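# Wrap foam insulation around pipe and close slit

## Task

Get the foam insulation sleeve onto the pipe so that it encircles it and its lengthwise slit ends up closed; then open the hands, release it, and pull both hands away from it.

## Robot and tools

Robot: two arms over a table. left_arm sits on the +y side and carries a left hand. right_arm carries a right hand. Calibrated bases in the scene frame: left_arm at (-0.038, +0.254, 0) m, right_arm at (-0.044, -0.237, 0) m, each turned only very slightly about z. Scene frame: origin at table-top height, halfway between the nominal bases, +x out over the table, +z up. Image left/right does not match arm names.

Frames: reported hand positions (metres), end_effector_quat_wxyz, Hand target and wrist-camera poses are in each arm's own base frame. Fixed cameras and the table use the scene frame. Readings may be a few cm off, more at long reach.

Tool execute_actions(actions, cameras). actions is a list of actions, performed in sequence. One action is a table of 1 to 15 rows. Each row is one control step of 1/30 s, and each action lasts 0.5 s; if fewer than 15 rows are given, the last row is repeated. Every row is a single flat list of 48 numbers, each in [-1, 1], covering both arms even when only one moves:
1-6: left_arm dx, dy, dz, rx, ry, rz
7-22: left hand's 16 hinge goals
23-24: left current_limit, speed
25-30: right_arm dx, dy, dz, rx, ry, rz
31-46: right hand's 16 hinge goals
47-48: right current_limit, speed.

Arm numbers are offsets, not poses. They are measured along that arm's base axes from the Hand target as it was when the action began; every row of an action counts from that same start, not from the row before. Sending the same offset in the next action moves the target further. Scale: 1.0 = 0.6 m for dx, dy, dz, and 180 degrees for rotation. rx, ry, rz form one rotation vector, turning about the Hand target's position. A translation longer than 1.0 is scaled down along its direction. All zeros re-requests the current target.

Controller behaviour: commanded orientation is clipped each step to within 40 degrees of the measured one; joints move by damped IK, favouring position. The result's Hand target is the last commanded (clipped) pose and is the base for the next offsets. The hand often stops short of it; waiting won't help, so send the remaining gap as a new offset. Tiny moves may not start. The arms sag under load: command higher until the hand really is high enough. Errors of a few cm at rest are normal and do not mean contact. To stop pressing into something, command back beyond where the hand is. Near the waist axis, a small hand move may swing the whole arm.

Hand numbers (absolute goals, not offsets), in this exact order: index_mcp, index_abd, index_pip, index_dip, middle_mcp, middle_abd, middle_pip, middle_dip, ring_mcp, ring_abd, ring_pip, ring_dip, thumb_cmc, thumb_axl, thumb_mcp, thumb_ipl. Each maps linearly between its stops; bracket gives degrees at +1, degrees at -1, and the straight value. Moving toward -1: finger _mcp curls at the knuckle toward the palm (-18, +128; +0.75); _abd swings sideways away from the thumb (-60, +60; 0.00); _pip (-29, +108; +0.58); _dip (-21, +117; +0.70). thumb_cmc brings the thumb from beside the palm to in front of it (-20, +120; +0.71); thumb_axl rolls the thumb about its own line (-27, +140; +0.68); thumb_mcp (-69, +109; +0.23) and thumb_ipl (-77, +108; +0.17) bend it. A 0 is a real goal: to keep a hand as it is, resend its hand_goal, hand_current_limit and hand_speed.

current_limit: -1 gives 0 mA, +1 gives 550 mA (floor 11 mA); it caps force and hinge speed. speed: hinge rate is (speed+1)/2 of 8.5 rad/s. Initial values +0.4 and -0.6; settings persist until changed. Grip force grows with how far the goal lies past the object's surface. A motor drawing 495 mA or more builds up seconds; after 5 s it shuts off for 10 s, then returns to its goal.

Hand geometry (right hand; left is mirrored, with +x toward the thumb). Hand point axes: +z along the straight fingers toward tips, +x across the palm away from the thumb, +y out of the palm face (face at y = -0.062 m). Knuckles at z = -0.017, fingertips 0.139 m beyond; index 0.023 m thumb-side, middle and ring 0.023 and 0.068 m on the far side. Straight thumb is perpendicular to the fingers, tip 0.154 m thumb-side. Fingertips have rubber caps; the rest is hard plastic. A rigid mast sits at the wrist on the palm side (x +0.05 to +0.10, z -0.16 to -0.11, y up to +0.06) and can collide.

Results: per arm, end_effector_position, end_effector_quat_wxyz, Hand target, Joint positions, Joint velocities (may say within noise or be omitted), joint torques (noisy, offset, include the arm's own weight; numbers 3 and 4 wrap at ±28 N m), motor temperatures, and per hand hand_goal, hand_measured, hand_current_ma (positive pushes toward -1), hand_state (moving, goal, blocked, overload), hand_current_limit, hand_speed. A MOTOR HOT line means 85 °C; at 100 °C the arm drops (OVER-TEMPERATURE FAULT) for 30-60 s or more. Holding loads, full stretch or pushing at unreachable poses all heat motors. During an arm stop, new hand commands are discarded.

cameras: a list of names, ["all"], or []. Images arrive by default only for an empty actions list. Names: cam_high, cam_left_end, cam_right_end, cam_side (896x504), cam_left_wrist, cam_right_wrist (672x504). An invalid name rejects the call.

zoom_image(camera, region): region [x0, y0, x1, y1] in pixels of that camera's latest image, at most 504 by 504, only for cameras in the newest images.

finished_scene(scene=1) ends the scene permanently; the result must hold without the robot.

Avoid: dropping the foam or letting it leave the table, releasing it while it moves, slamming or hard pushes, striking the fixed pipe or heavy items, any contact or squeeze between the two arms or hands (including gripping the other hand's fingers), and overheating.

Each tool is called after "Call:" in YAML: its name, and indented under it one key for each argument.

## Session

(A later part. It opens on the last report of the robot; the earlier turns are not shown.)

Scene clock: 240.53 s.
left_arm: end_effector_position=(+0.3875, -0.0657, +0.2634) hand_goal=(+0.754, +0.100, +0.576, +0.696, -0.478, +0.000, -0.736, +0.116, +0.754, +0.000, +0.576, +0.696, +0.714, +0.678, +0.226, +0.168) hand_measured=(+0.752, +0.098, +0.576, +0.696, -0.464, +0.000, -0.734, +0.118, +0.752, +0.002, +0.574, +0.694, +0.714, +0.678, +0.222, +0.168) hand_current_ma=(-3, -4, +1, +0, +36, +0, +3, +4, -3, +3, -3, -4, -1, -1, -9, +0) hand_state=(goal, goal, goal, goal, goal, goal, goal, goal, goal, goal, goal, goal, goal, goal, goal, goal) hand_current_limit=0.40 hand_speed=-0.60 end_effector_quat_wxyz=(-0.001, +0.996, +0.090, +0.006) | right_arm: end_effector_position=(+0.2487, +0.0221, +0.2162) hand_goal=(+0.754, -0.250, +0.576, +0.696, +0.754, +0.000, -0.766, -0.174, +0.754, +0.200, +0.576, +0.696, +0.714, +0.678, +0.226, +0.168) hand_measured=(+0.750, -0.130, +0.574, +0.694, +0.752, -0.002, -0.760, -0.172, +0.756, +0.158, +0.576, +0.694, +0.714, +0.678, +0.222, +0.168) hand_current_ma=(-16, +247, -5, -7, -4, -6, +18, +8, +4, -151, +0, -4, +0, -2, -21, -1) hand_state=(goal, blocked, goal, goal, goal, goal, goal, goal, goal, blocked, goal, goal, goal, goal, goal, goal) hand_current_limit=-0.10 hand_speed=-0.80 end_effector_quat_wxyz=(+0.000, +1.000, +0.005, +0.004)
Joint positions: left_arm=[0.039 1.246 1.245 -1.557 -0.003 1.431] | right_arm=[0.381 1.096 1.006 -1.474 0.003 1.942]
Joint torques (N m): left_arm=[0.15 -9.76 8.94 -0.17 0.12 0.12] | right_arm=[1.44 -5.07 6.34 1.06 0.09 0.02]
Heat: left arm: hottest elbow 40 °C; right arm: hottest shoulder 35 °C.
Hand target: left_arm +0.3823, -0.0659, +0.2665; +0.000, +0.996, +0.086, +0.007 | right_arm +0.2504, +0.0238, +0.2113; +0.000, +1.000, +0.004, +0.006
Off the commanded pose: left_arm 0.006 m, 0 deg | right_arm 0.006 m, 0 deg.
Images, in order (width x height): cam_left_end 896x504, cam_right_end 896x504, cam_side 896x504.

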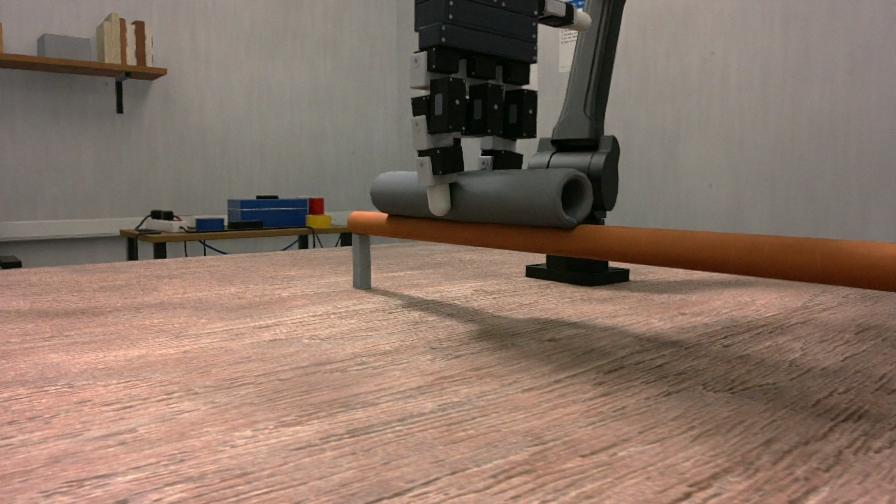

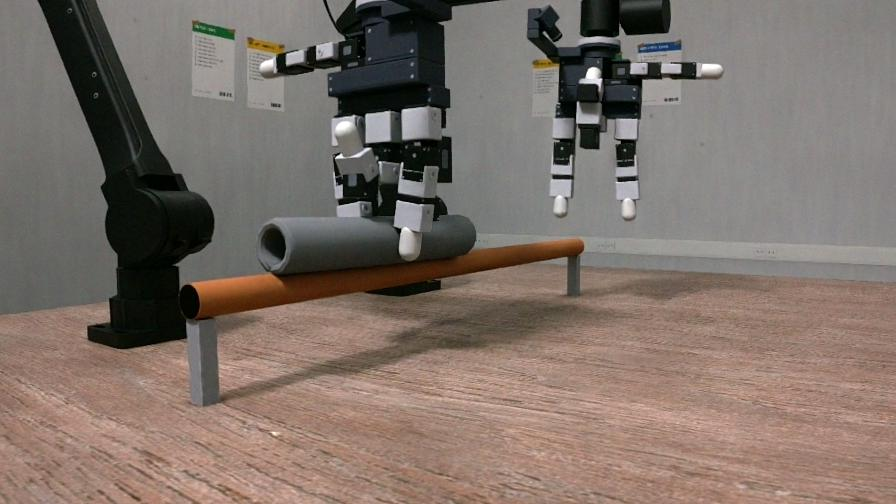

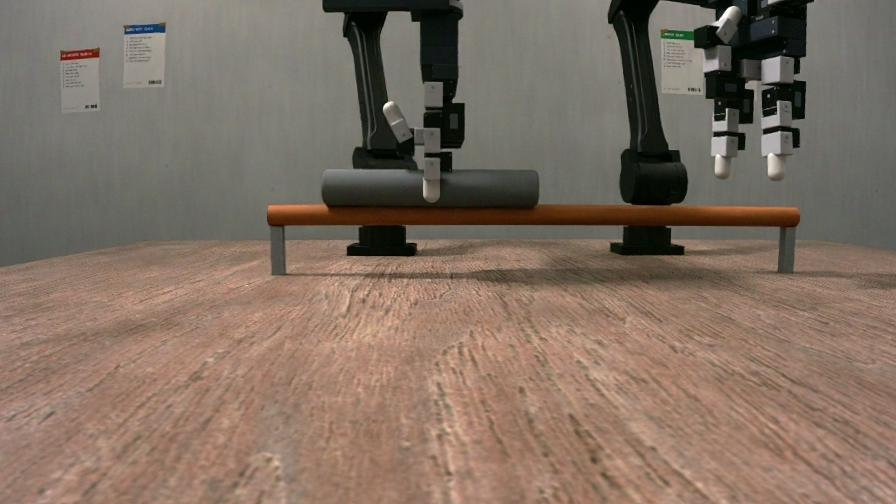

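Call:
execute_actions:
  actions:
    - [[0,0,0,0,0,0,0.754,0.1,0.576,0.696,-0.479,0,-0.737,0.116,0.754,0,0.576,0.696,0.714,0.678,0.226,0.168,0.4,-0.6,0,0,0,0,0,0,0.754,-0.11,0.576,0.696,0.753,0,-0.766,-0.174,0.754,0.14,0.576,0.696,0.714,0.678,0.226,0.168,0.2,-0.85]]
    - [[0,0,0,0,0,0,0.754,0.1,0.576,0.696,-0.479,0,-0.737,0.116,0.754,0,0.576,0.696,0.714,0.678,0.226,0.168,0.4,-0.6,0,0,-0.018,0,0,0,0.754,-0.11,0.576,0.696,0.753,0,-0.766,-0.174,0.754,0.14,0.576,0.696,0.714,0.678,0.226,0.168,0.2,-0.85]]
  cameras: ["cam_right_end", "cam_left_end", "cam_side"]

Call:
zoom_image:
  camera: "cam_right_end"
  region: [230, 150, 500, 315]

Scene clock: 242.37 s.
left_arm: end_effector_position=(+0.3875, -0.0657, +0.2634) hand_goal=(+0.754, +0.100, +0.576, +0.696, -0.478, +0.000, -0.736, +0.116, +0.754, +0.000, +0.576, +0.696, +0.714, +0.678, +0.226, +0.168) hand_measured=(+0.752, +0.098, +0.576, +0.696, -0.464, +0.000, -0.734, +0.118, +0.752, +0.002, +0.574, +0.694, +0.714, +0.678, +0.222, +0.168) hand_current_ma=(-3, -4, +1, +0, +36, +0, +3, +4, -3, +3, -3, -4, -1, -1, -9, +0) hand_state=(goal, goal, goal, goal, goal, goal, goal, goal, goal, goal, goal, goal, goal, goal, goal, goal) hand_current_limit=0.40 hand_speed=-0.60 end_effector_quat_wxyz=(-0.001, +0.996, +0.090, +0.006) | right_arm: end_effector_position=(+0.2522, +0.0232, +0.2059) hand_goal=(+0.754, -0.110, +0.576, +0.696, +0.754, +0.000, -0.766, -0.174, +0.754, +0.140, +0.576, +0.696, +0.714, +0.678, +0.226, +0.168) hand_measured=(+0.750, -0.092, +0.574, +0.694, +0.752, -0.002, -0.760, -0.172, +0.752, +0.108, +0.576, +0.694, +0.714, +0.678, +0.222, +0.168) hand_current_ma=(-15, +58, -5, -7, -4, -6, +18, +8, -9, -114, +0, -4, +0, -2, -21, -1) hand_state=(goal, goal, goal, goal, goal, goal, goal, goal, goal, blocked, goal, goal, goal, goal, goal, goal) hand_current_limit=0.20 hand_speed=-0.85 end_effector_quat_wxyz=(-0.002, +1.000, +0.005, +0.013)
Joint positions: left_arm=[0.039 1.246 1.245 -1.557 -0.003 1.431] | right_arm=[0.381 1.096 0.98 -1.43 0.005 1.942]
Joint torques (N m): left_arm=[0.21 -9.64 8.98 -0.2 0.12 0.12] | right_arm=[1.44 -4.66 6.38 0.47 0.02 0]
Heat: left arm: hottest elbow 40 °C; right arm: hottest shoulder 35 °C.
Hand target: left_arm +0.3823, -0.0659, +0.2665; +0.000, +0.996, +0.086, +0.007 | right_arm +0.2503, +0.0238, +0.2004; +0.000, +1.000, +0.004, +0.006
Off the commanded pose: left_arm 0.006 m, 0 deg | right_arm 0.006 m, 1 deg.
Images, in order (width x height): cam_left_end 896x504, cam_right_end 896x504, cam_side 896x504.

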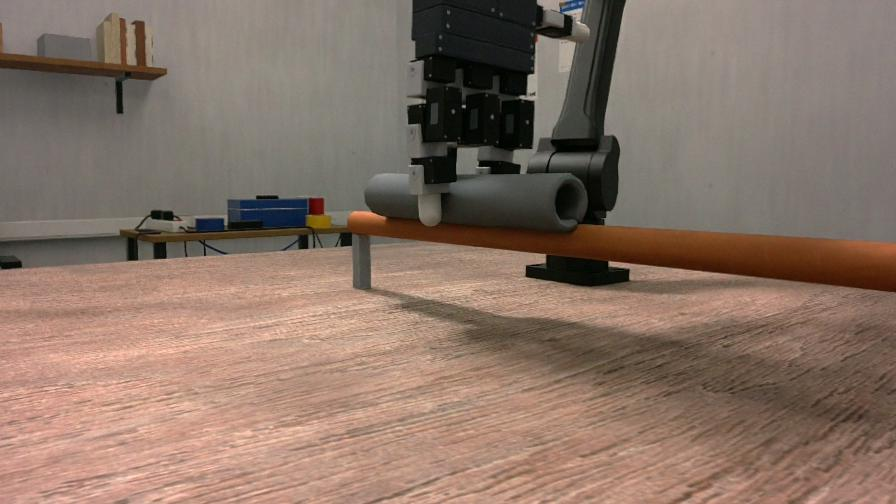

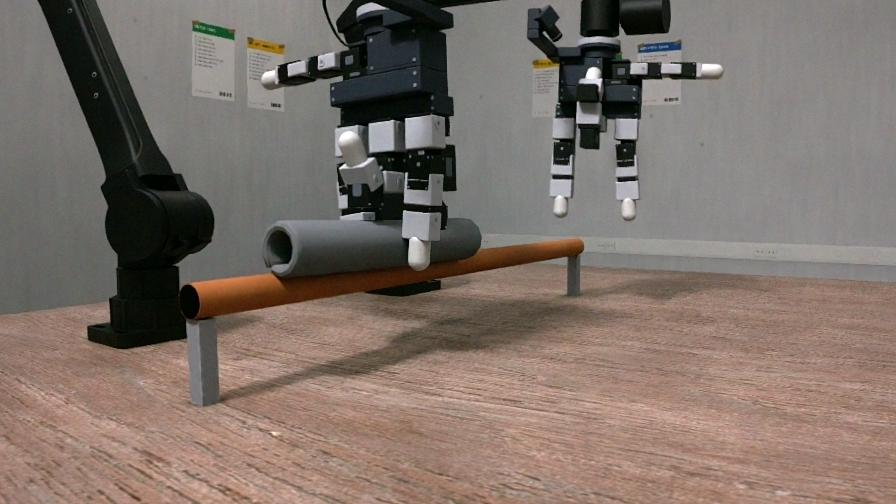

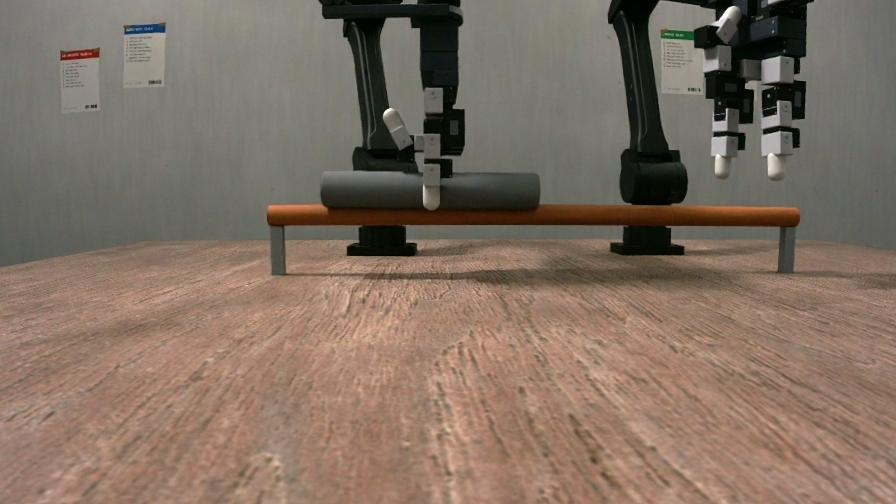

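Scaled by 1.867 from the camera's 896x504 image, which has a finer 1280x720 frame.

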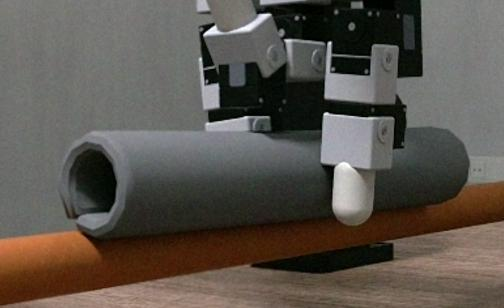

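Call:
zoom_image:
  camera: "cam_right_end"
  region: [240, 205, 330, 295]

Call:
zoom_image:
  camera: "cam_left_end"
  region: [530, 140, 640, 270]

Scaled by 5.600 from the camera's 896x504 image, which has a finer 1280x720 frame.

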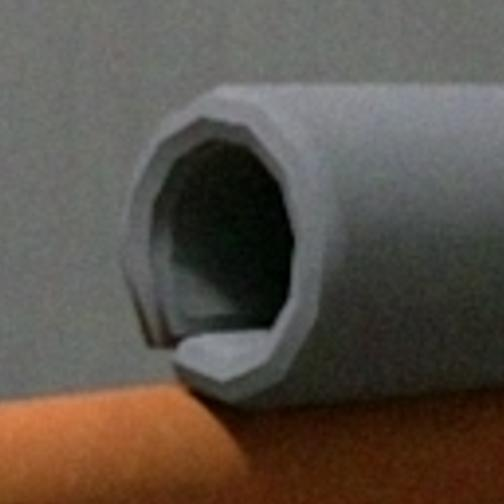

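Scaled by 3.877 from the camera's 896x504 image, which has a finer 1280x720 frame.

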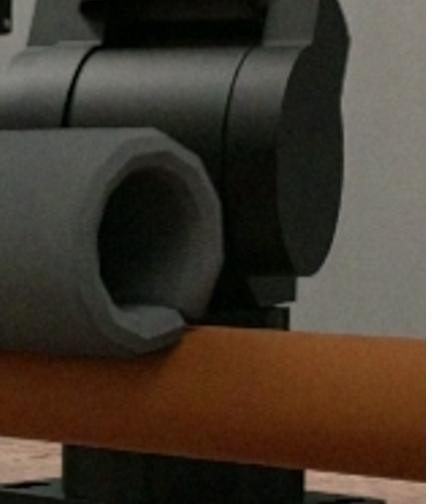

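Call:
execute_actions:
  actions:
    - [[0,0,0,0,0,0,0.754,0.1,0.576,0.696,-0.479,0,-0.737,0.116,0.754,0,0.576,0.696,0.714,0.678,0.226,0.168,0.4,-0.6,-0.0083,0,0,0,0.004,0,0.754,-0.09,0.576,0.696,0.753,0,-0.766,-0.174,0.754,0.14,0.576,0.696,0.714,0.678,0.226,0.168,0.2,-0.85]]
    - [[0,0,0,0,0,0,0.754,0.1,0.576,0.696,-0.479,0,-0.737,0.116,0.754,0,0.576,0.696,0.714,0.678,0.226,0.168,0.4,-0.6,-0.0083,0,0,0,0.004,0,0.754,-0.09,0.576,0.696,0.753,0,-0.766,-0.174,0.754,0.14,0.576,0.696,0.714,0.678,0.226,0.168,0.2,-0.85]]
  cameras: ["cam_right_end", "cam_left_end"]

Call:
zoom_image:
  camera: "cam_right_end"
  region: [240, 205, 330, 295]

Call:
zoom_image:
  camera: "cam_left_end"
  region: [530, 140, 640, 270]

Scene clock: 244.23 s.
left_arm: end_effector_position=(+0.3875, -0.0657, +0.2634) hand_goal=(+0.754, +0.100, +0.576, +0.696, -0.478, +0.000, -0.736, +0.116, +0.754, +0.000, +0.576, +0.696, +0.714, +0.678, +0.226, +0.168) hand_measured=(+0.752, +0.098, +0.576, +0.696, -0.464, +0.000, -0.734, +0.118, +0.752, +0.002, +0.574, +0.694, +0.714, +0.678, +0.222, +0.168) hand_current_ma=(-3, -4, +1, +0, +36, +0, +3, +4, -3, +3, -3, -4, -1, -1, -9, +0) hand_state=(goal, goal, goal, goal, goal, goal, goal, goal, goal, goal, goal, goal, goal, goal, goal, goal) hand_current_limit=0.40 hand_speed=-0.60 end_effector_quat_wxyz=(-0.001, +0.996, +0.090, +0.006) | right_arm: end_effector_position=(+0.2511, +0.0229, +0.2050) hand_goal=(+0.754, -0.090, +0.576, +0.696, +0.754, +0.000, -0.766, -0.174, +0.754, +0.140, +0.576, +0.696, +0.714, +0.678, +0.226, +0.168) hand_measured=(+0.750, -0.080, +0.574, +0.694, +0.752, -0.002, -0.760, -0.172, +0.750, +0.108, +0.576, +0.694, +0.714, +0.678, +0.222, +0.168) hand_current_ma=(-15, +30, -5, -7, -4, -6, +18, +8, -13, -114, +0, -4, +0, -2, -21, -1) hand_state=(goal, goal, goal, goal, goal, goal, goal, goal, goal, blocked, goal, goal, goal, goal, goal, goal) hand_current_limit=0.20 hand_speed=-0.85 end_effector_quat_wxyz=(-0.002, +1.000, +0.004, +0.011)
Joint positions: left_arm=[0.039 1.246 1.245 -1.557 -0.003 1.431] | right_arm=[0.381 1.096 0.978 -1.431 0.004 1.944]
Joint torques (N m): left_arm=[0.21 -9.76 8.9 -0.18 0.13 0.12] | right_arm=[1.9 -5.48 5.91 -0.31 -0.27 0.04]
Heat: left arm: hottest elbow 40 °C; right arm: hottest shoulder 35 °C.
Hand target: left_arm +0.3823, -0.0659, +0.2665; +0.000, +0.996, +0.086, +0.007 | right_arm +0.2403, +0.0238, +0.2004; +0.000, +1.000, +0.004, -0.007
Off the commanded pose: left_arm 0.006 m, 0 deg | right_arm 0.012 m, 2 deg.
Images, in order (width x height): cam_left_end 896x504, cam_right_end 896x504.

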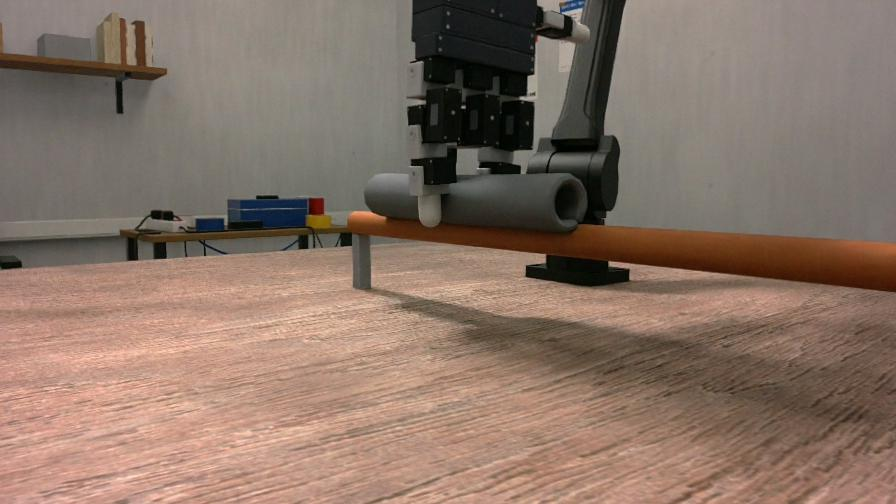

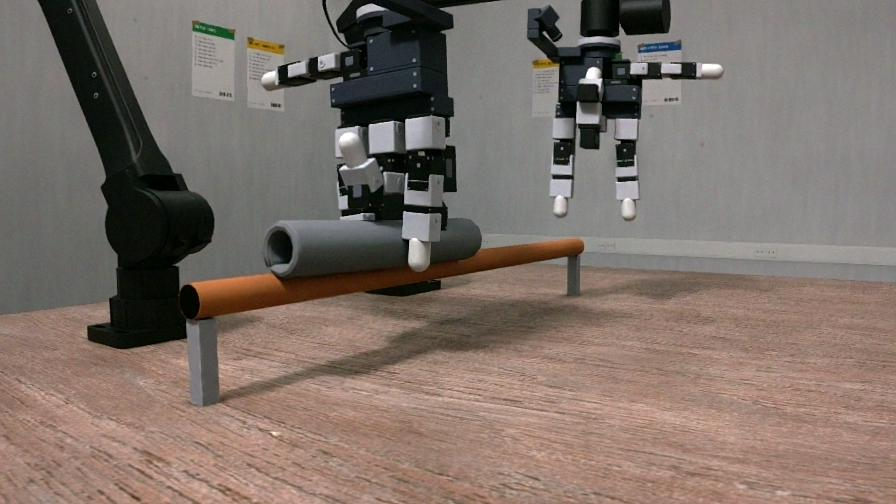

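Scaled by 5.600 from the camera's 896x504 image, which has a finer 1280x720 frame.

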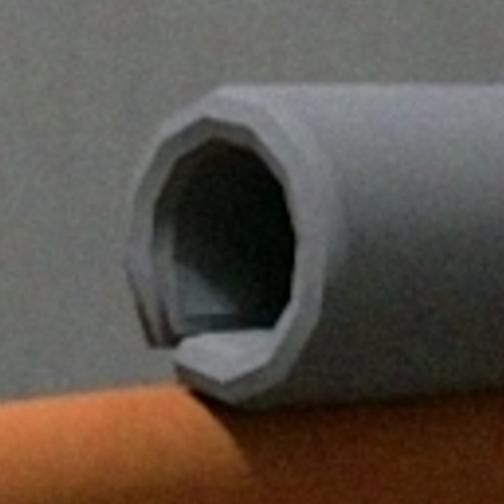

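Scaled by 3.877 from the camera's 896x504 image, which has a finer 1280x720 frame.

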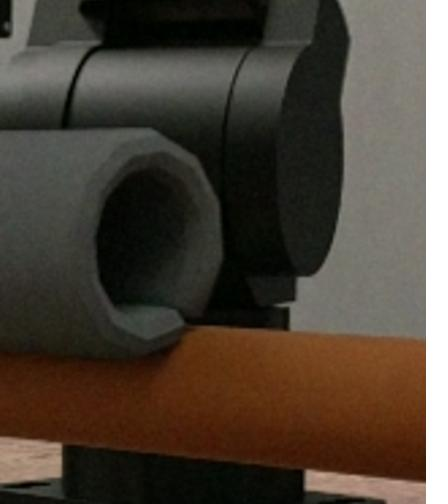

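Call:
execute_actions:
  actions:
    - [[0,0,0,0,0,0,0.754,0.1,0.576,0.696,-0.479,0,-0.737,0.116,0.754,0,0.576,0.696,0.714,0.678,0.226,0.168,0.4,-0.6,-0.01,0,0,0,0.002,0,0.754,-0.09,0.576,0.696,0.753,0,-0.766,-0.174,0.754,0.16,0.576,0.696,0.714,0.678,0.226,0.168,0.2,-0.85]]
    - [[0,0,0,0,0,0,0.754,0.1,0.576,0.696,-0.479,0,-0.737,0.116,0.754,0,0.576,0.696,0.714,0.678,0.226,0.168,0.4,-0.6,-0.006,0,0,0,0,0,0.754,-0.09,0.576,0.696,0.753,0,-0.766,-0.174,0.754,0.16,0.576,0.696,0.714,0.678,0.226,0.168,0.2,-0.85]]
  cameras: ["cam_right_end", "cam_left_end"]

Call:
zoom_image:
  camera: "cam_right_end"
  region: [240, 205, 330, 295]

Scene clock: 245.67 s.
left_arm: end_effector_position=(+0.3875, -0.0657, +0.2634) hand_goal=(+0.754, +0.100, +0.576, +0.696, -0.478, +0.000, -0.736, +0.116, +0.754, +0.000, +0.576, +0.696, +0.714, +0.678, +0.226, +0.168) hand_measured=(+0.752, +0.098, +0.576, +0.696, -0.464, +0.000, -0.734, +0.118, +0.752, +0.002, +0.574, +0.694, +0.714, +0.678, +0.222, +0.168) hand_current_ma=(-3, -4, +1, +0, +36, +0, +3, +4, -3, +3, -3, -4, -1, -1, -9, +0) hand_state=(goal, goal, goal, goal, goal, goal, goal, goal, goal, goal, goal, goal, goal, goal, goal, goal) hand_current_limit=0.40 hand_speed=-0.60 end_effector_quat_wxyz=(-0.001, +0.996, +0.090, +0.006) | right_arm: end_effector_position=(+0.2464, +0.0234, +0.2065) hand_goal=(+0.754, -0.090, +0.576, +0.696, +0.754, +0.000, -0.766, -0.174, +0.754, +0.160, +0.576, +0.696, +0.714, +0.678, +0.226, +0.168) hand_measured=(+0.750, -0.084, +0.574, +0.694, +0.752, -0.002, -0.760, -0.172, +0.746, +0.108, +0.574, +0.694, +0.714, +0.678, +0.222, +0.168) hand_current_ma=(-15, +16, -5, -7, -4, -6, +18, +8, -26, -191, -6, -4, +0, -2, -21, -1) hand_state=(goal, goal, goal, goal, goal, goal, goal, goal, goal, blocked, goal, goal, goal, goal, goal, goal) hand_current_limit=0.20 hand_speed=-0.85 end_effector_quat_wxyz=(-0.004, +1.000, +0.003, +0.016)
Joint positions: left_arm=[0.039 1.246 1.245 -1.557 -0.003 1.431] | right_arm=[0.388 1.076 0.969 -1.431 0.004 1.953]
Joint torques (N m): left_arm=[0.21 -9.52 8.94 -0.13 0.14 0.12] | right_arm=[2.08 -5.19 5.5 -0.75 -0.32 0.07]
Heat: left arm: hottest elbow 40 °C; right arm: hottest shoulder 35 °C.
Hand target: left_arm +0.3823, -0.0659, +0.2665; +0.000, +0.996, +0.086, +0.007 | right_arm +0.2308, +0.0239, +0.2005; +0.000, +1.000, +0.004, -0.010
Off the commanded pose: left_arm 0.006 m, 0 deg | right_arm 0.017 m, 3 deg.
Images, in order (width x height): cam_left_end 896x504, cam_right_end 896x504.

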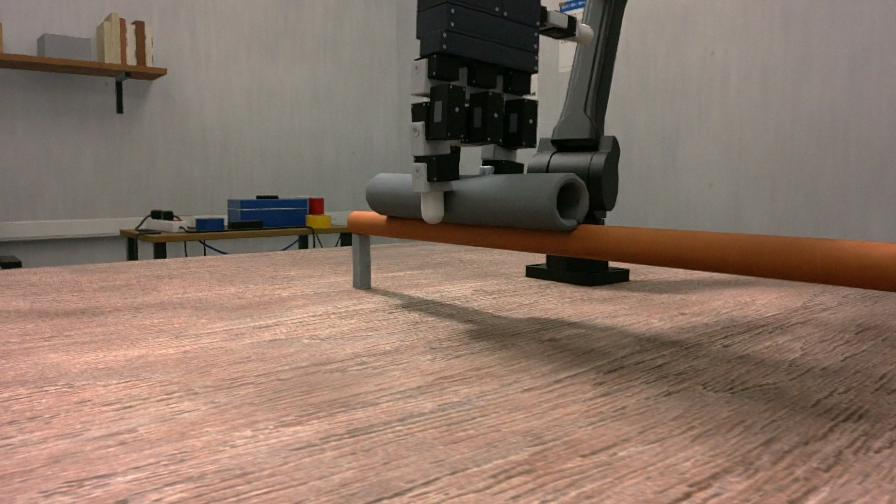

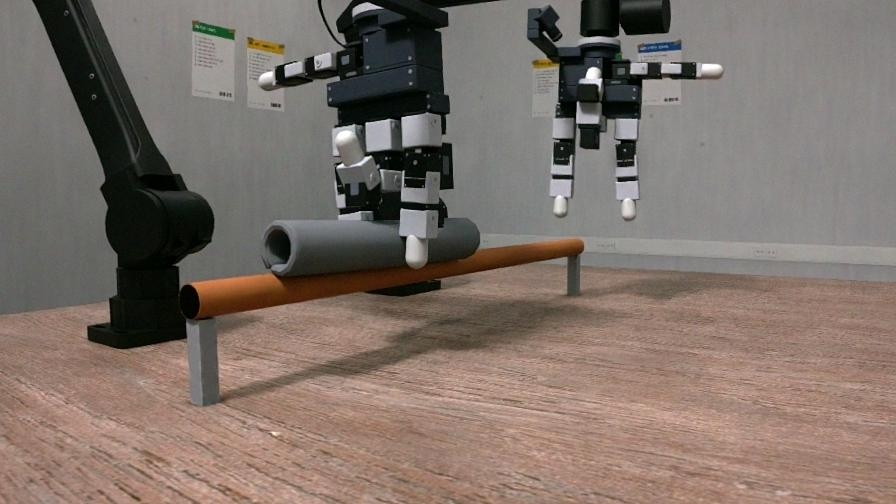

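Scaled by 5.600 from the camera's 896x504 image, which has a finer 1280x720 frame.

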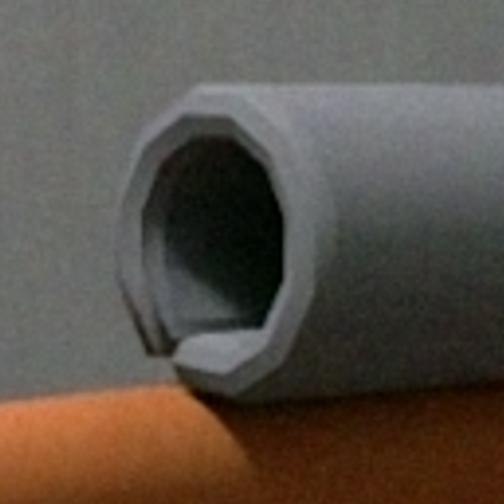

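Call:
execute_actions:
  actions:
    - [[0,0,0,0,0,0,0.754,0.1,0.576,0.696,-0.479,0,-0.737,0.116,0.754,0,0.576,0.696,0.714,0.678,0.226,0.168,0.4,-0.6,-0.01,0,0,0,0,0,0.754,-0.09,0.576,0.696,0.753,0,-0.766,-0.174,0.754,0.16,0.576,0.696,0.714,0.678,0.226,0.168,0.2,-0.85]]
  cameras: ["cam_right_end", "cam_left_end"]

Call:
zoom_image:
  camera: "cam_right_end"
  region: [240, 205, 330, 295]

Scene clock: 246.60 s.
left_arm: end_effector_position=(+0.3875, -0.0657, +0.2634) hand_goal=(+0.754, +0.100, +0.576, +0.696, -0.478, +0.000, -0.736, +0.116, +0.754, +0.000, +0.576, +0.696, +0.714, +0.678, +0.226, +0.168) hand_measured=(+0.752, +0.098, +0.576, +0.696, -0.464, +0.000, -0.734, +0.118, +0.752, +0.002, +0.574, +0.694, +0.714, +0.678, +0.222, +0.168) hand_current_ma=(-3, -4, +1, +0, +36, +0, +3, +4, -3, +3, -3, -4, -1, -1, -9, +0) hand_state=(goal, goal, goal, goal, goal, goal, goal, goal, goal, goal, goal, goal, goal, goal, goal, goal) hand_current_limit=0.40 hand_speed=-0.60 end_effector_quat_wxyz=(-0.001, +0.996, +0.090, +0.006) | right_arm: end_effector_position=(+0.2421, +0.0240, +0.2080) hand_goal=(+0.754, -0.090, +0.576, +0.696, +0.754, +0.000, -0.766, -0.174, +0.754, +0.160, +0.576, +0.696, +0.714, +0.678, +0.226, +0.168) hand_measured=(+0.750, -0.086, +0.574, +0.694, +0.752, -0.002, -0.760, -0.172, +0.742, +0.108, +0.572, +0.694, +0.714, +0.678, +0.222, +0.168) hand_current_ma=(-15, +12, -5, -7, -4, -6, +18, +8, -45, -191, -15, -4, +0, -2, -21, -1) hand_state=(goal, goal, goal, goal, goal, goal, goal, goal, goal, blocked, goal, goal, goal, goal, goal, goal) hand_current_limit=0.20 hand_speed=-0.85 end_effector_quat_wxyz=(-0.007, +1.000, +0.002, +0.021)
Joint positions: left_arm=[0.039 1.246 1.245 -1.557 -0.003 1.431] | right_arm=[0.395 1.057 0.962 -1.431 0.004 1.961]
Joint torques (N m): left_arm=[0.26 -9.7 8.94 -0.23 0.13 0.12] | right_arm=[2.26 -4.66 5.3 -0.88 -0.33 0.06]
Heat: left arm: hottest elbow 40 °C; right arm: hottest shoulder 35 °C.
Hand target: left_arm +0.3823, -0.0659, +0.2665; +0.000, +0.996, +0.086, +0.007 | right_arm +0.2248, +0.0239, +0.2005; +0.000, +1.000, +0.004, -0.010
Off the commanded pose: left_arm 0.006 m, 0 deg | right_arm 0.019 m, 4 deg.
Images, in order (width x height): cam_left_end 896x504, cam_right_end 896x504.

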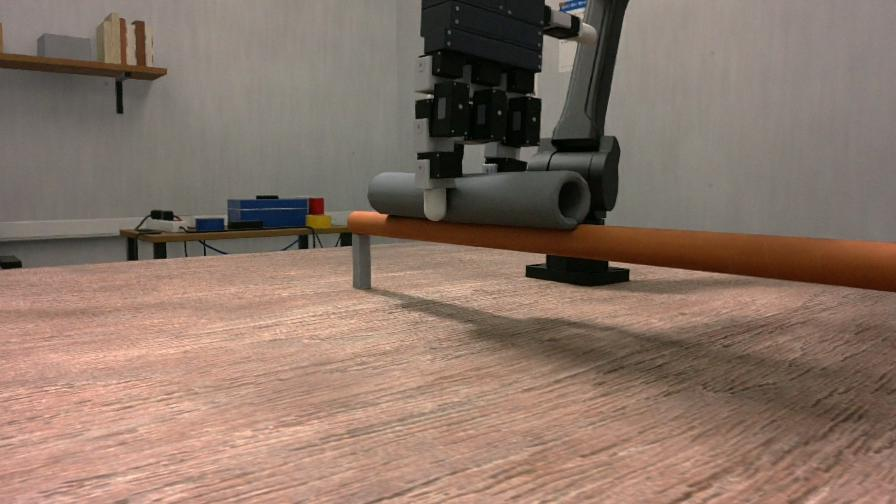

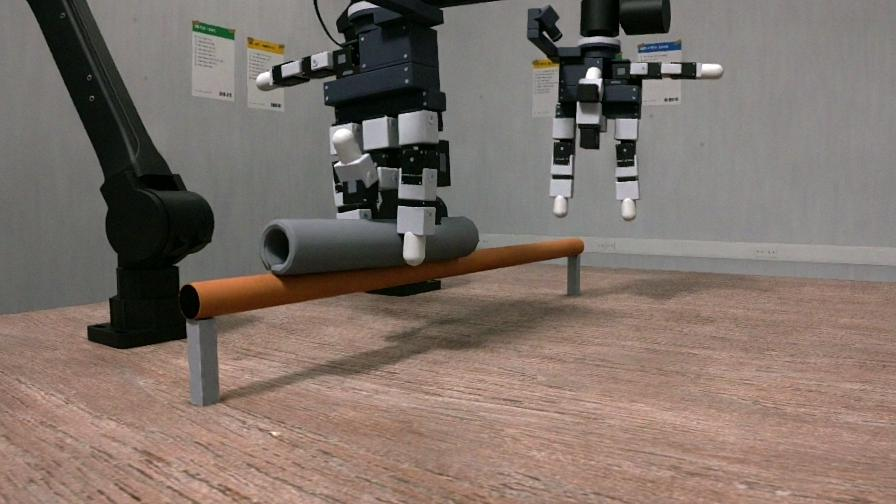

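Scaled by 5.600 from the camera's 896x504 image, which has a finer 1280x720 frame.

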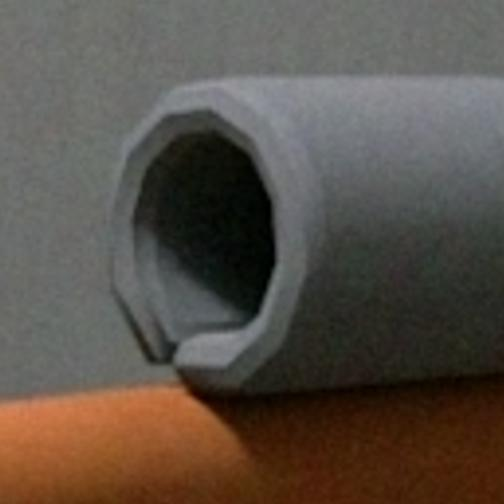

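Call:
execute_actions:
  actions:
    - [[0,0,0,0,0,0,0.754,0.1,0.576,0.696,-0.479,0,-0.737,0.116,0.754,0,0.576,0.696,0.714,0.678,0.226,0.168,0.4,-0.6,-0.01,0,0,0,0.003,0,0.754,-0.09,0.576,0.696,0.753,0,-0.766,-0.174,0.754,0.17,0.576,0.696,0.714,0.678,0.226,0.168,0.2,-0.85]]
    - [[0,0,0,0,0,0,0.754,0.1,0.576,0.696,-0.479,0,-0.737,0.116,0.754,0,0.576,0.696,0.714,0.678,0.226,0.168,0.4,-0.6,-0.006,0,0,0,0.003,0,0.754,-0.09,0.576,0.696,0.753,0,-0.766,-0.174,0.754,0.17,0.576,0.696,0.714,0.678,0.226,0.168,0.2,-0.85]]
  cameras: ["cam_right_end"]

Call:
zoom_image:
  camera: "cam_right_end"
  region: [240, 205, 330, 295]

Scene clock: 248.10 s.
left_arm: end_effector_position=(+0.3875, -0.0657, +0.2634) hand_goal=(+0.754, +0.100, +0.576, +0.696, -0.478, +0.000, -0.736, +0.116, +0.754, +0.000, +0.576, +0.696, +0.714, +0.678, +0.226, +0.168) hand_measured=(+0.752, +0.098, +0.576, +0.696, -0.464, +0.000, -0.734, +0.118, +0.752, +0.002, +0.574, +0.694, +0.714, +0.678, +0.222, +0.168) hand_current_ma=(-3, -4, +1, +0, +36, +0, +3, +4, -3, +3, -3, -4, -1, -1, -9, +0) hand_state=(goal, goal, goal, goal, goal, goal, goal, goal, goal, goal, goal, goal, goal, goal, goal, goal) hand_current_limit=0.40 hand_speed=-0.60 end_effector_quat_wxyz=(-0.001, +0.996, +0.090, +0.006) | right_arm: end_effector_position=(+0.2227, +0.0229, +0.2025) hand_goal=(+0.754, -0.090, +0.576, +0.696, +0.754, +0.000, -0.766, -0.174, +0.754, +0.170, +0.576, +0.696, +0.714, +0.678, +0.226, +0.168) hand_measured=(+0.752, -0.066, +0.574, +0.694, +0.754, -0.002, -0.760, -0.172, +0.750, +0.112, +0.574, +0.694, +0.714, +0.678, +0.222, +0.168) hand_current_ma=(-8, +79, -5, -7, -2, -6, +18, +8, -13, -211, -8, -4, +0, -2, -21, -1) hand_state=(goal, blocked, goal, goal, goal, goal, goal, goal, goal, blocked, goal, goal, goal, goal, goal, goal) hand_current_limit=0.20 hand_speed=-0.85 end_effector_quat_wxyz=(-0.003, +1.000, +0.005, -0.007)
Joint positions: left_arm=[0.039 1.246 1.245 -1.557 -0.003 1.431] | right_arm=[0.411 1.044 0.934 -1.471 -0.01 1.972]
Joint torques (N m): left_arm=[0.32 -9.7 8.91 -0.13 0.13 0.11] | right_arm=[1.9 -4.48 6.46 -0.34 -0.16 0.1]
Heat: left arm: hottest elbow 40 °C; right arm: hottest shoulder 35 °C.
Hand target: left_arm +0.3823, -0.0659, +0.2665; +0.000, +0.996, +0.086, +0.007 | right_arm +0.2152, +0.0238, +0.2005; +0.000, +1.000, +0.004, -0.019
Off the commanded pose: left_arm 0.006 m, 0 deg | right_arm 0.008 m, 1 deg.
Images, in order (width x height): cam_right_end 896x504.

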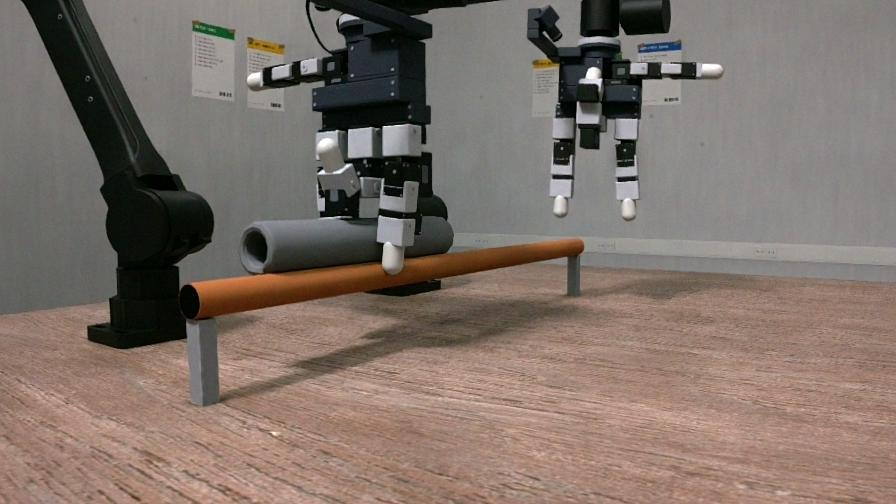

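Scaled by 5.600 from the camera's 896x504 image, which has a finer 1280x720 frame.

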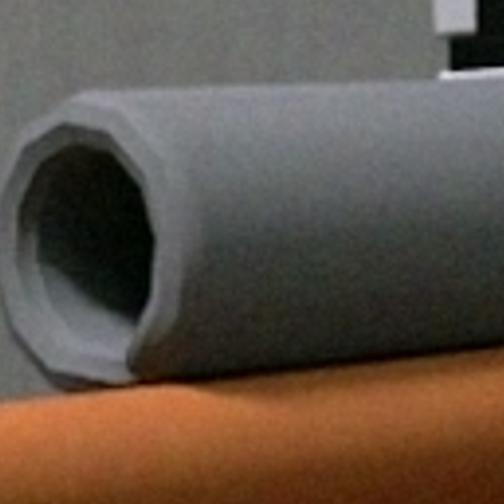

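Call:
execute_actions:
  actions:
    - [[0,0,0,0,0,0,0.754,0.1,0.576,0.696,-0.479,0,-0.737,0.116,0.754,0,0.576,0.696,0.714,0.678,0.226,0.168,0.4,-0.6,0.003,0,0,0,0,0,0.754,-0.16,0.576,0.696,0.753,0,-0.766,-0.174,0.754,0.08,0.576,0.696,0.714,0.678,0.226,0.168,0.2,-0.85]]
  cameras: ["cam_right_end"]

Call:
zoom_image:
  camera: "cam_right_end"
  region: [230, 205, 320, 295]

Scene clock: 249.23 s.
left_arm: end_effector_position=(+0.3875, -0.0657, +0.2634) hand_goal=(+0.754, +0.100, +0.576, +0.696, -0.478, +0.000, -0.736, +0.116, +0.754, +0.000, +0.576, +0.696, +0.714, +0.678, +0.226, +0.168) hand_measured=(+0.752, +0.098, +0.576, +0.696, -0.464, +0.000, -0.734, +0.118, +0.752, +0.002, +0.574, +0.694, +0.714, +0.678, +0.222, +0.168) hand_current_ma=(-3, -4, +1, +0, +36, +0, +3, +4, -3, +3, -3, -4, -1, -1, -9, +0) hand_state=(goal, goal, goal, goal, goal, goal, goal, goal, goal, goal, goal, goal, goal, goal, goal, goal) hand_current_limit=0.40 hand_speed=-0.60 end_effector_quat_wxyz=(-0.001, +0.996, +0.090, +0.006) | right_arm: end_effector_position=(+0.2215, +0.0228, +0.2023) hand_goal=(+0.754, -0.160, +0.576, +0.696, +0.754, +0.000, -0.766, -0.174, +0.754, +0.080, +0.576, +0.696, +0.714, +0.678, +0.226, +0.168) hand_measured=(+0.752, -0.120, +0.574, +0.694, +0.754, -0.002, -0.760, -0.172, +0.750, +0.058, +0.574, +0.694, +0.714, +0.678, +0.222, +0.168) hand_current_ma=(-8, +139, -5, -7, -2, -6, +18, +8, -13, -70, -8, -4, +0, -2, -21, -1) hand_state=(goal, blocked, goal, goal, goal, goal, goal, goal, goal, blocked, goal, goal, goal, goal, goal, goal) hand_current_limit=0.20 hand_speed=-0.85 end_effector_quat_wxyz=(-0.003, +1.000, +0.005, -0.009)
Joint positions: left_arm=[0.039 1.246 1.245 -1.557 -0.003 1.431] | right_arm=[0.411 1.044 0.934 -1.474 -0.013 1.972]
Joint torques (N m): left_arm=[0.38 -9.7 8.92 -0.13 0.14 0.12] | right_arm=[1.67 -4.07 6.74 -0.1 -0.07 0.04]
Heat: left arm: hottest elbow 40 °C; right arm: hottest shoulder 35 °C.
Hand target: left_arm +0.3823, -0.0659, +0.2665; +0.000, +0.996, +0.086, +0.007 | right_arm +0.2170, +0.0238, +0.2005; +0.000, +1.000, +0.004, -0.019
Off the commanded pose: left_arm 0.006 m, 0 deg | right_arm 0.005 m, 1 deg.
Images, in order (width x height): cam_right_end 896x504.

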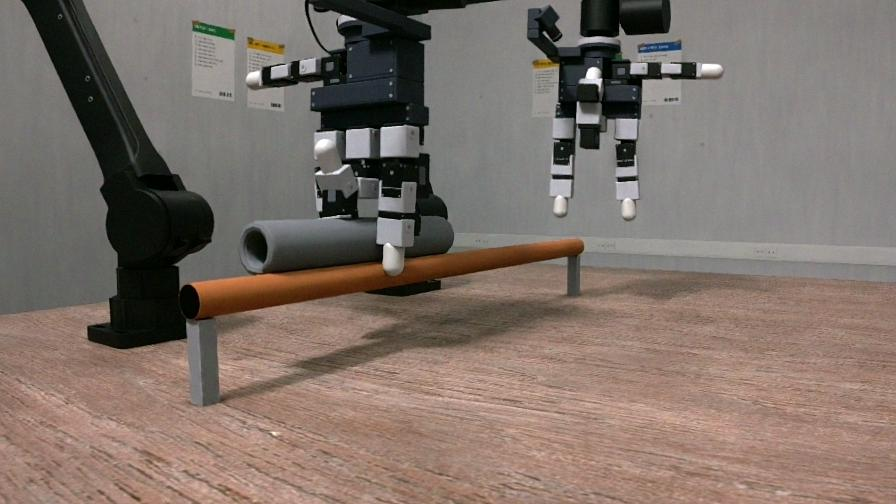

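Scaled by 5.600 from the camera's 896x504 image, which has a finer 1280x720 frame.

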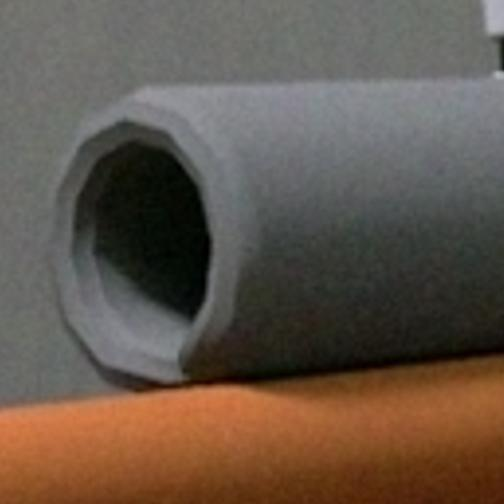

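Call:
execute_actions:
  actions:
    - [[0,0,0,0,0,0,0.754,0.1,0.576,0.696,-0.479,0,-0.737,0.116,0.754,0,0.576,0.696,0.714,0.678,0.226,0.168,0.4,-0.6,0,0,0,0,0,0,0.754,-0.25,0.576,0.696,0.753,0,-0.766,-0.174,0.754,-0.06,0.576,0.696,0.714,0.678,0.226,0.168,0.0,-0.88]]
  cameras: ["cam_right_end", "cam_side", "cam_left_end"]

Call:
zoom_image:
  camera: "cam_right_end"
  region: [230, 205, 320, 295]

Scene clock: 252.23 s.
left_arm: end_effector_position=(+0.3875, -0.0657, +0.2634) hand_goal=(+0.754, +0.100, +0.576, +0.696, -0.478, +0.000, -0.736, +0.116, +0.754, +0.000, +0.576, +0.696, +0.714, +0.678, +0.226, +0.168) hand_measured=(+0.752, +0.098, +0.576, +0.696, -0.464, +0.000, -0.734, +0.118, +0.752, +0.002, +0.574, +0.694, +0.714, +0.678, +0.222, +0.168) hand_current_ma=(-3, -4, +1, +0, +36, +0, +3, +4, -3, +3, -3, -4, -1, -1, -9, +0) hand_state=(goal, goal, goal, goal, goal, goal, goal, goal, goal, goal, goal, goal, goal, goal, goal, goal) hand_current_limit=0.40 hand_speed=-0.60 end_effector_quat_wxyz=(-0.001, +0.996, +0.090, +0.006) | right_arm: end_effector_position=(+0.2188, +0.0222, +0.2011) hand_goal=(+0.754, -0.250, +0.576, +0.696, +0.754, +0.000, -0.766, -0.174, +0.754, -0.060, +0.576, +0.696, +0.714, +0.678, +0.226, +0.168) hand_measured=(+0.752, -0.226, +0.574, +0.694, +0.754, -0.002, -0.760, -0.172, +0.750, -0.060, +0.574, +0.694, +0.714, +0.678, +0.222, +0.168) hand_current_ma=(-6, +83, -5, -7, -2, -6, +18, +8, -13, +1, -8, -4, +0, -2, -21, -1) hand_state=(goal, blocked, goal, goal, goal, goal, goal, goal, goal, goal, goal, goal, goal, goal, goal, goal) hand_current_limit=0.00 hand_speed=-0.88 end_effector_quat_wxyz=(-0.002, +1.000, +0.005, -0.014)
Joint positions: left_arm=[0.039 1.246 1.245 -1.557 -0.003 1.431] | right_arm=[0.412 1.044 0.929 -1.48 -0.015 1.972]
Joint torques (N m): left_arm=[0.32 -9.7 8.88 -0.14 0.13 0.13] | right_arm=[1.61 -4.19 7.08 0.09 0.02 0.05]
Heat: left arm: hottest elbow 40 °C; right arm: hottest shoulder 35 °C.
Hand target: left_arm +0.3823, -0.0659, +0.2665; +0.000, +0.996, +0.086, +0.007 | right_arm +0.2170, +0.0238, +0.2004; +0.000, +1.000, +0.004, -0.019
Off the commanded pose: left_arm 0.006 m, 0 deg | right_arm 0.003 m, 1 deg.
Images, in order (width x height): cam_left_end 896x504, cam_right_end 896x504, cam_side 896x504.

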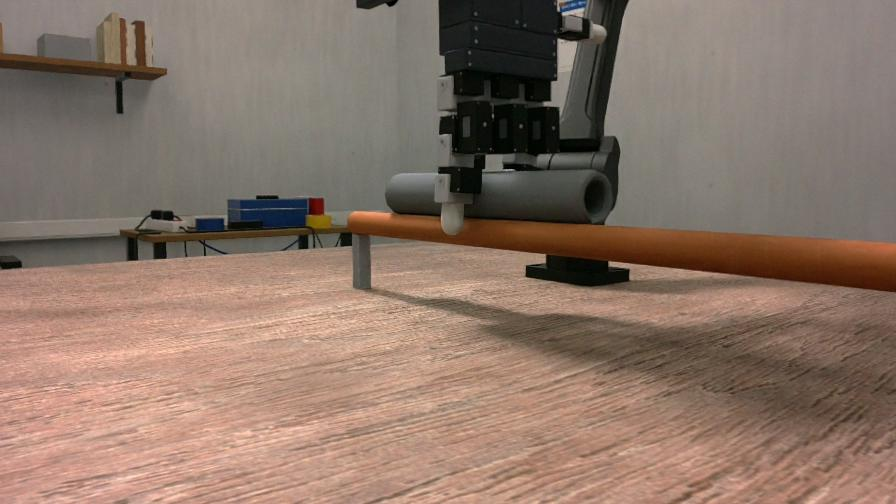

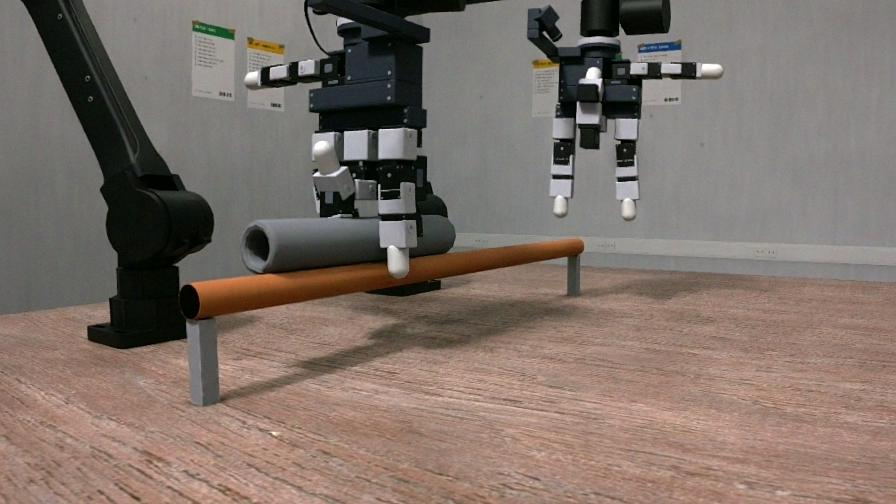

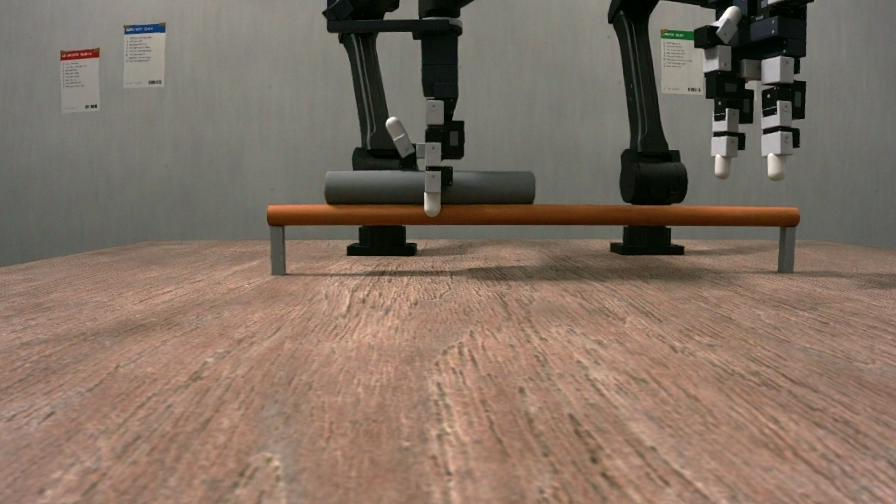

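Scaled by 5.600 from the camera's 896x504 image, which has a finer 1280x720 frame.

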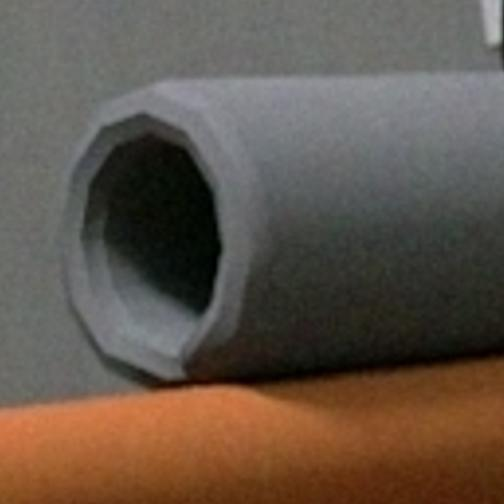

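Call:
execute_actions:
  actions:
    - [[0,0,0,0,0,0,0.754,0.1,0.576,0.696,-0.479,0,-0.737,0.116,0.754,0,0.576,0.696,0.714,0.678,0.226,0.168,0.4,-0.6,0.012,0,0.002,0,0,0,0.754,-0.25,0.576,0.696,0.753,0,-0.766,-0.174,0.754,-0.06,0.576,0.696,0.714,0.678,0.226,0.168,0.0,-0.88]]
    - [[0,0,0,0,0,0,0.754,0.1,0.576,0.696,-0.479,0,-0.737,0.116,0.754,0,0.576,0.696,0.714,0.678,0.226,0.168,0.4,-0.6,0.008,0,0.002,0,0,0,0.754,-0.25,0.576,0.696,0.753,0,-0.766,-0.174,0.754,-0.06,0.576,0.696,0.714,0.678,0.226,0.168,0.0,-0.88]]
  cameras: ["cam_right_end"]

Call:
zoom_image:
  camera: "cam_right_end"
  region: [230, 205, 320, 295]

Scene clock: 254.43 s.
left_arm: end_effector_position=(+0.3875, -0.0657, +0.2634) hand_goal=(+0.754, +0.100, +0.576, +0.696, -0.478, +0.000, -0.736, +0.116, +0.754, +0.000, +0.576, +0.696, +0.714, +0.678, +0.226, +0.168) hand_measured=(+0.752, +0.098, +0.576, +0.696, -0.464, +0.000, -0.734, +0.118, +0.752, +0.002, +0.574, +0.694, +0.714, +0.678, +0.222, +0.168) hand_current_ma=(-3, -4, +1, +0, +36, +0, +3, +4, -3, +3, -3, -4, -1, -1, -9, +0) hand_state=(goal, goal, goal, goal, goal, goal, goal, goal, goal, goal, goal, goal, goal, goal, goal, goal) hand_current_limit=0.40 hand_speed=-0.60 end_effector_quat_wxyz=(-0.001, +0.996, +0.090, +0.006) | right_arm: end_effector_position=(+0.2199, +0.0227, +0.1979) hand_goal=(+0.754, -0.250, +0.576, +0.696, +0.754, +0.000, -0.766, -0.174, +0.754, -0.060, +0.576, +0.696, +0.714, +0.678, +0.226, +0.168) hand_measured=(+0.752, -0.232, +0.574, +0.694, +0.752, -0.002, -0.768, -0.172, +0.750, -0.068, +0.574, +0.694, +0.714, +0.678, +0.222, +0.168) hand_current_ma=(-6, +60, -5, -7, -3, -6, -5, +8, -13, -22, -8, -4, +0, -2, -21, -1) hand_state=(goal, goal, goal, goal, goal, goal, goal, goal, goal, goal, goal, goal, goal, goal, goal, goal) hand_current_limit=0.00 hand_speed=-0.88 end_effector_quat_wxyz=(+0.001, +1.000, +0.005, -0.022)
Joint positions: left_arm=[0.039 1.246 1.245 -1.557 -0.003 1.431] | right_arm=[0.412 1.061 0.929 -1.48 -0.015 1.972]
Joint torques (N m): left_arm=[0.32 -9.41 8.95 -0.2 0.14 0.13] | right_arm=[0.44 -3.25 9.18 0.18 0.04 -0.07]
Heat: left arm: hottest elbow 40 °C; right arm: hottest shoulder 35 °C.
Hand target: left_arm +0.3823, -0.0659, +0.2665; +0.000, +0.996, +0.086, +0.007 | right_arm +0.2290, +0.0239, +0.2028; +0.000, +1.000, +0.004, -0.019
Off the commanded pose: left_arm 0.006 m, 0 deg | right_arm 0.010 m, 0 deg.
Images, in order (width x height): cam_right_end 896x504.

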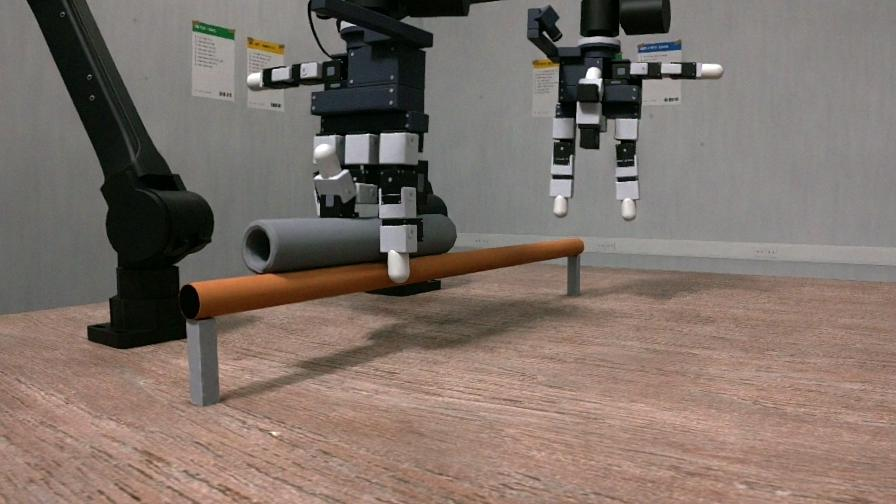

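Scaled by 5.600 from the camera's 896x504 image, which has a finer 1280x720 frame.

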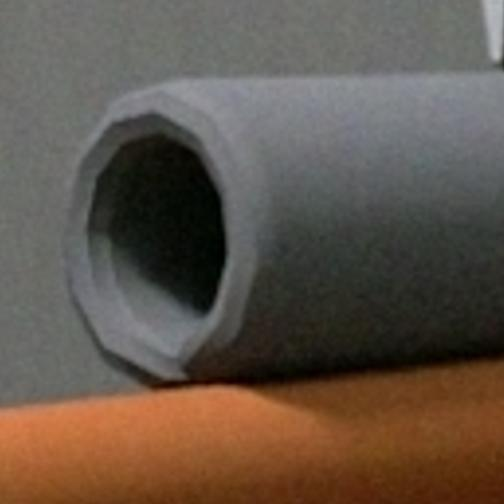

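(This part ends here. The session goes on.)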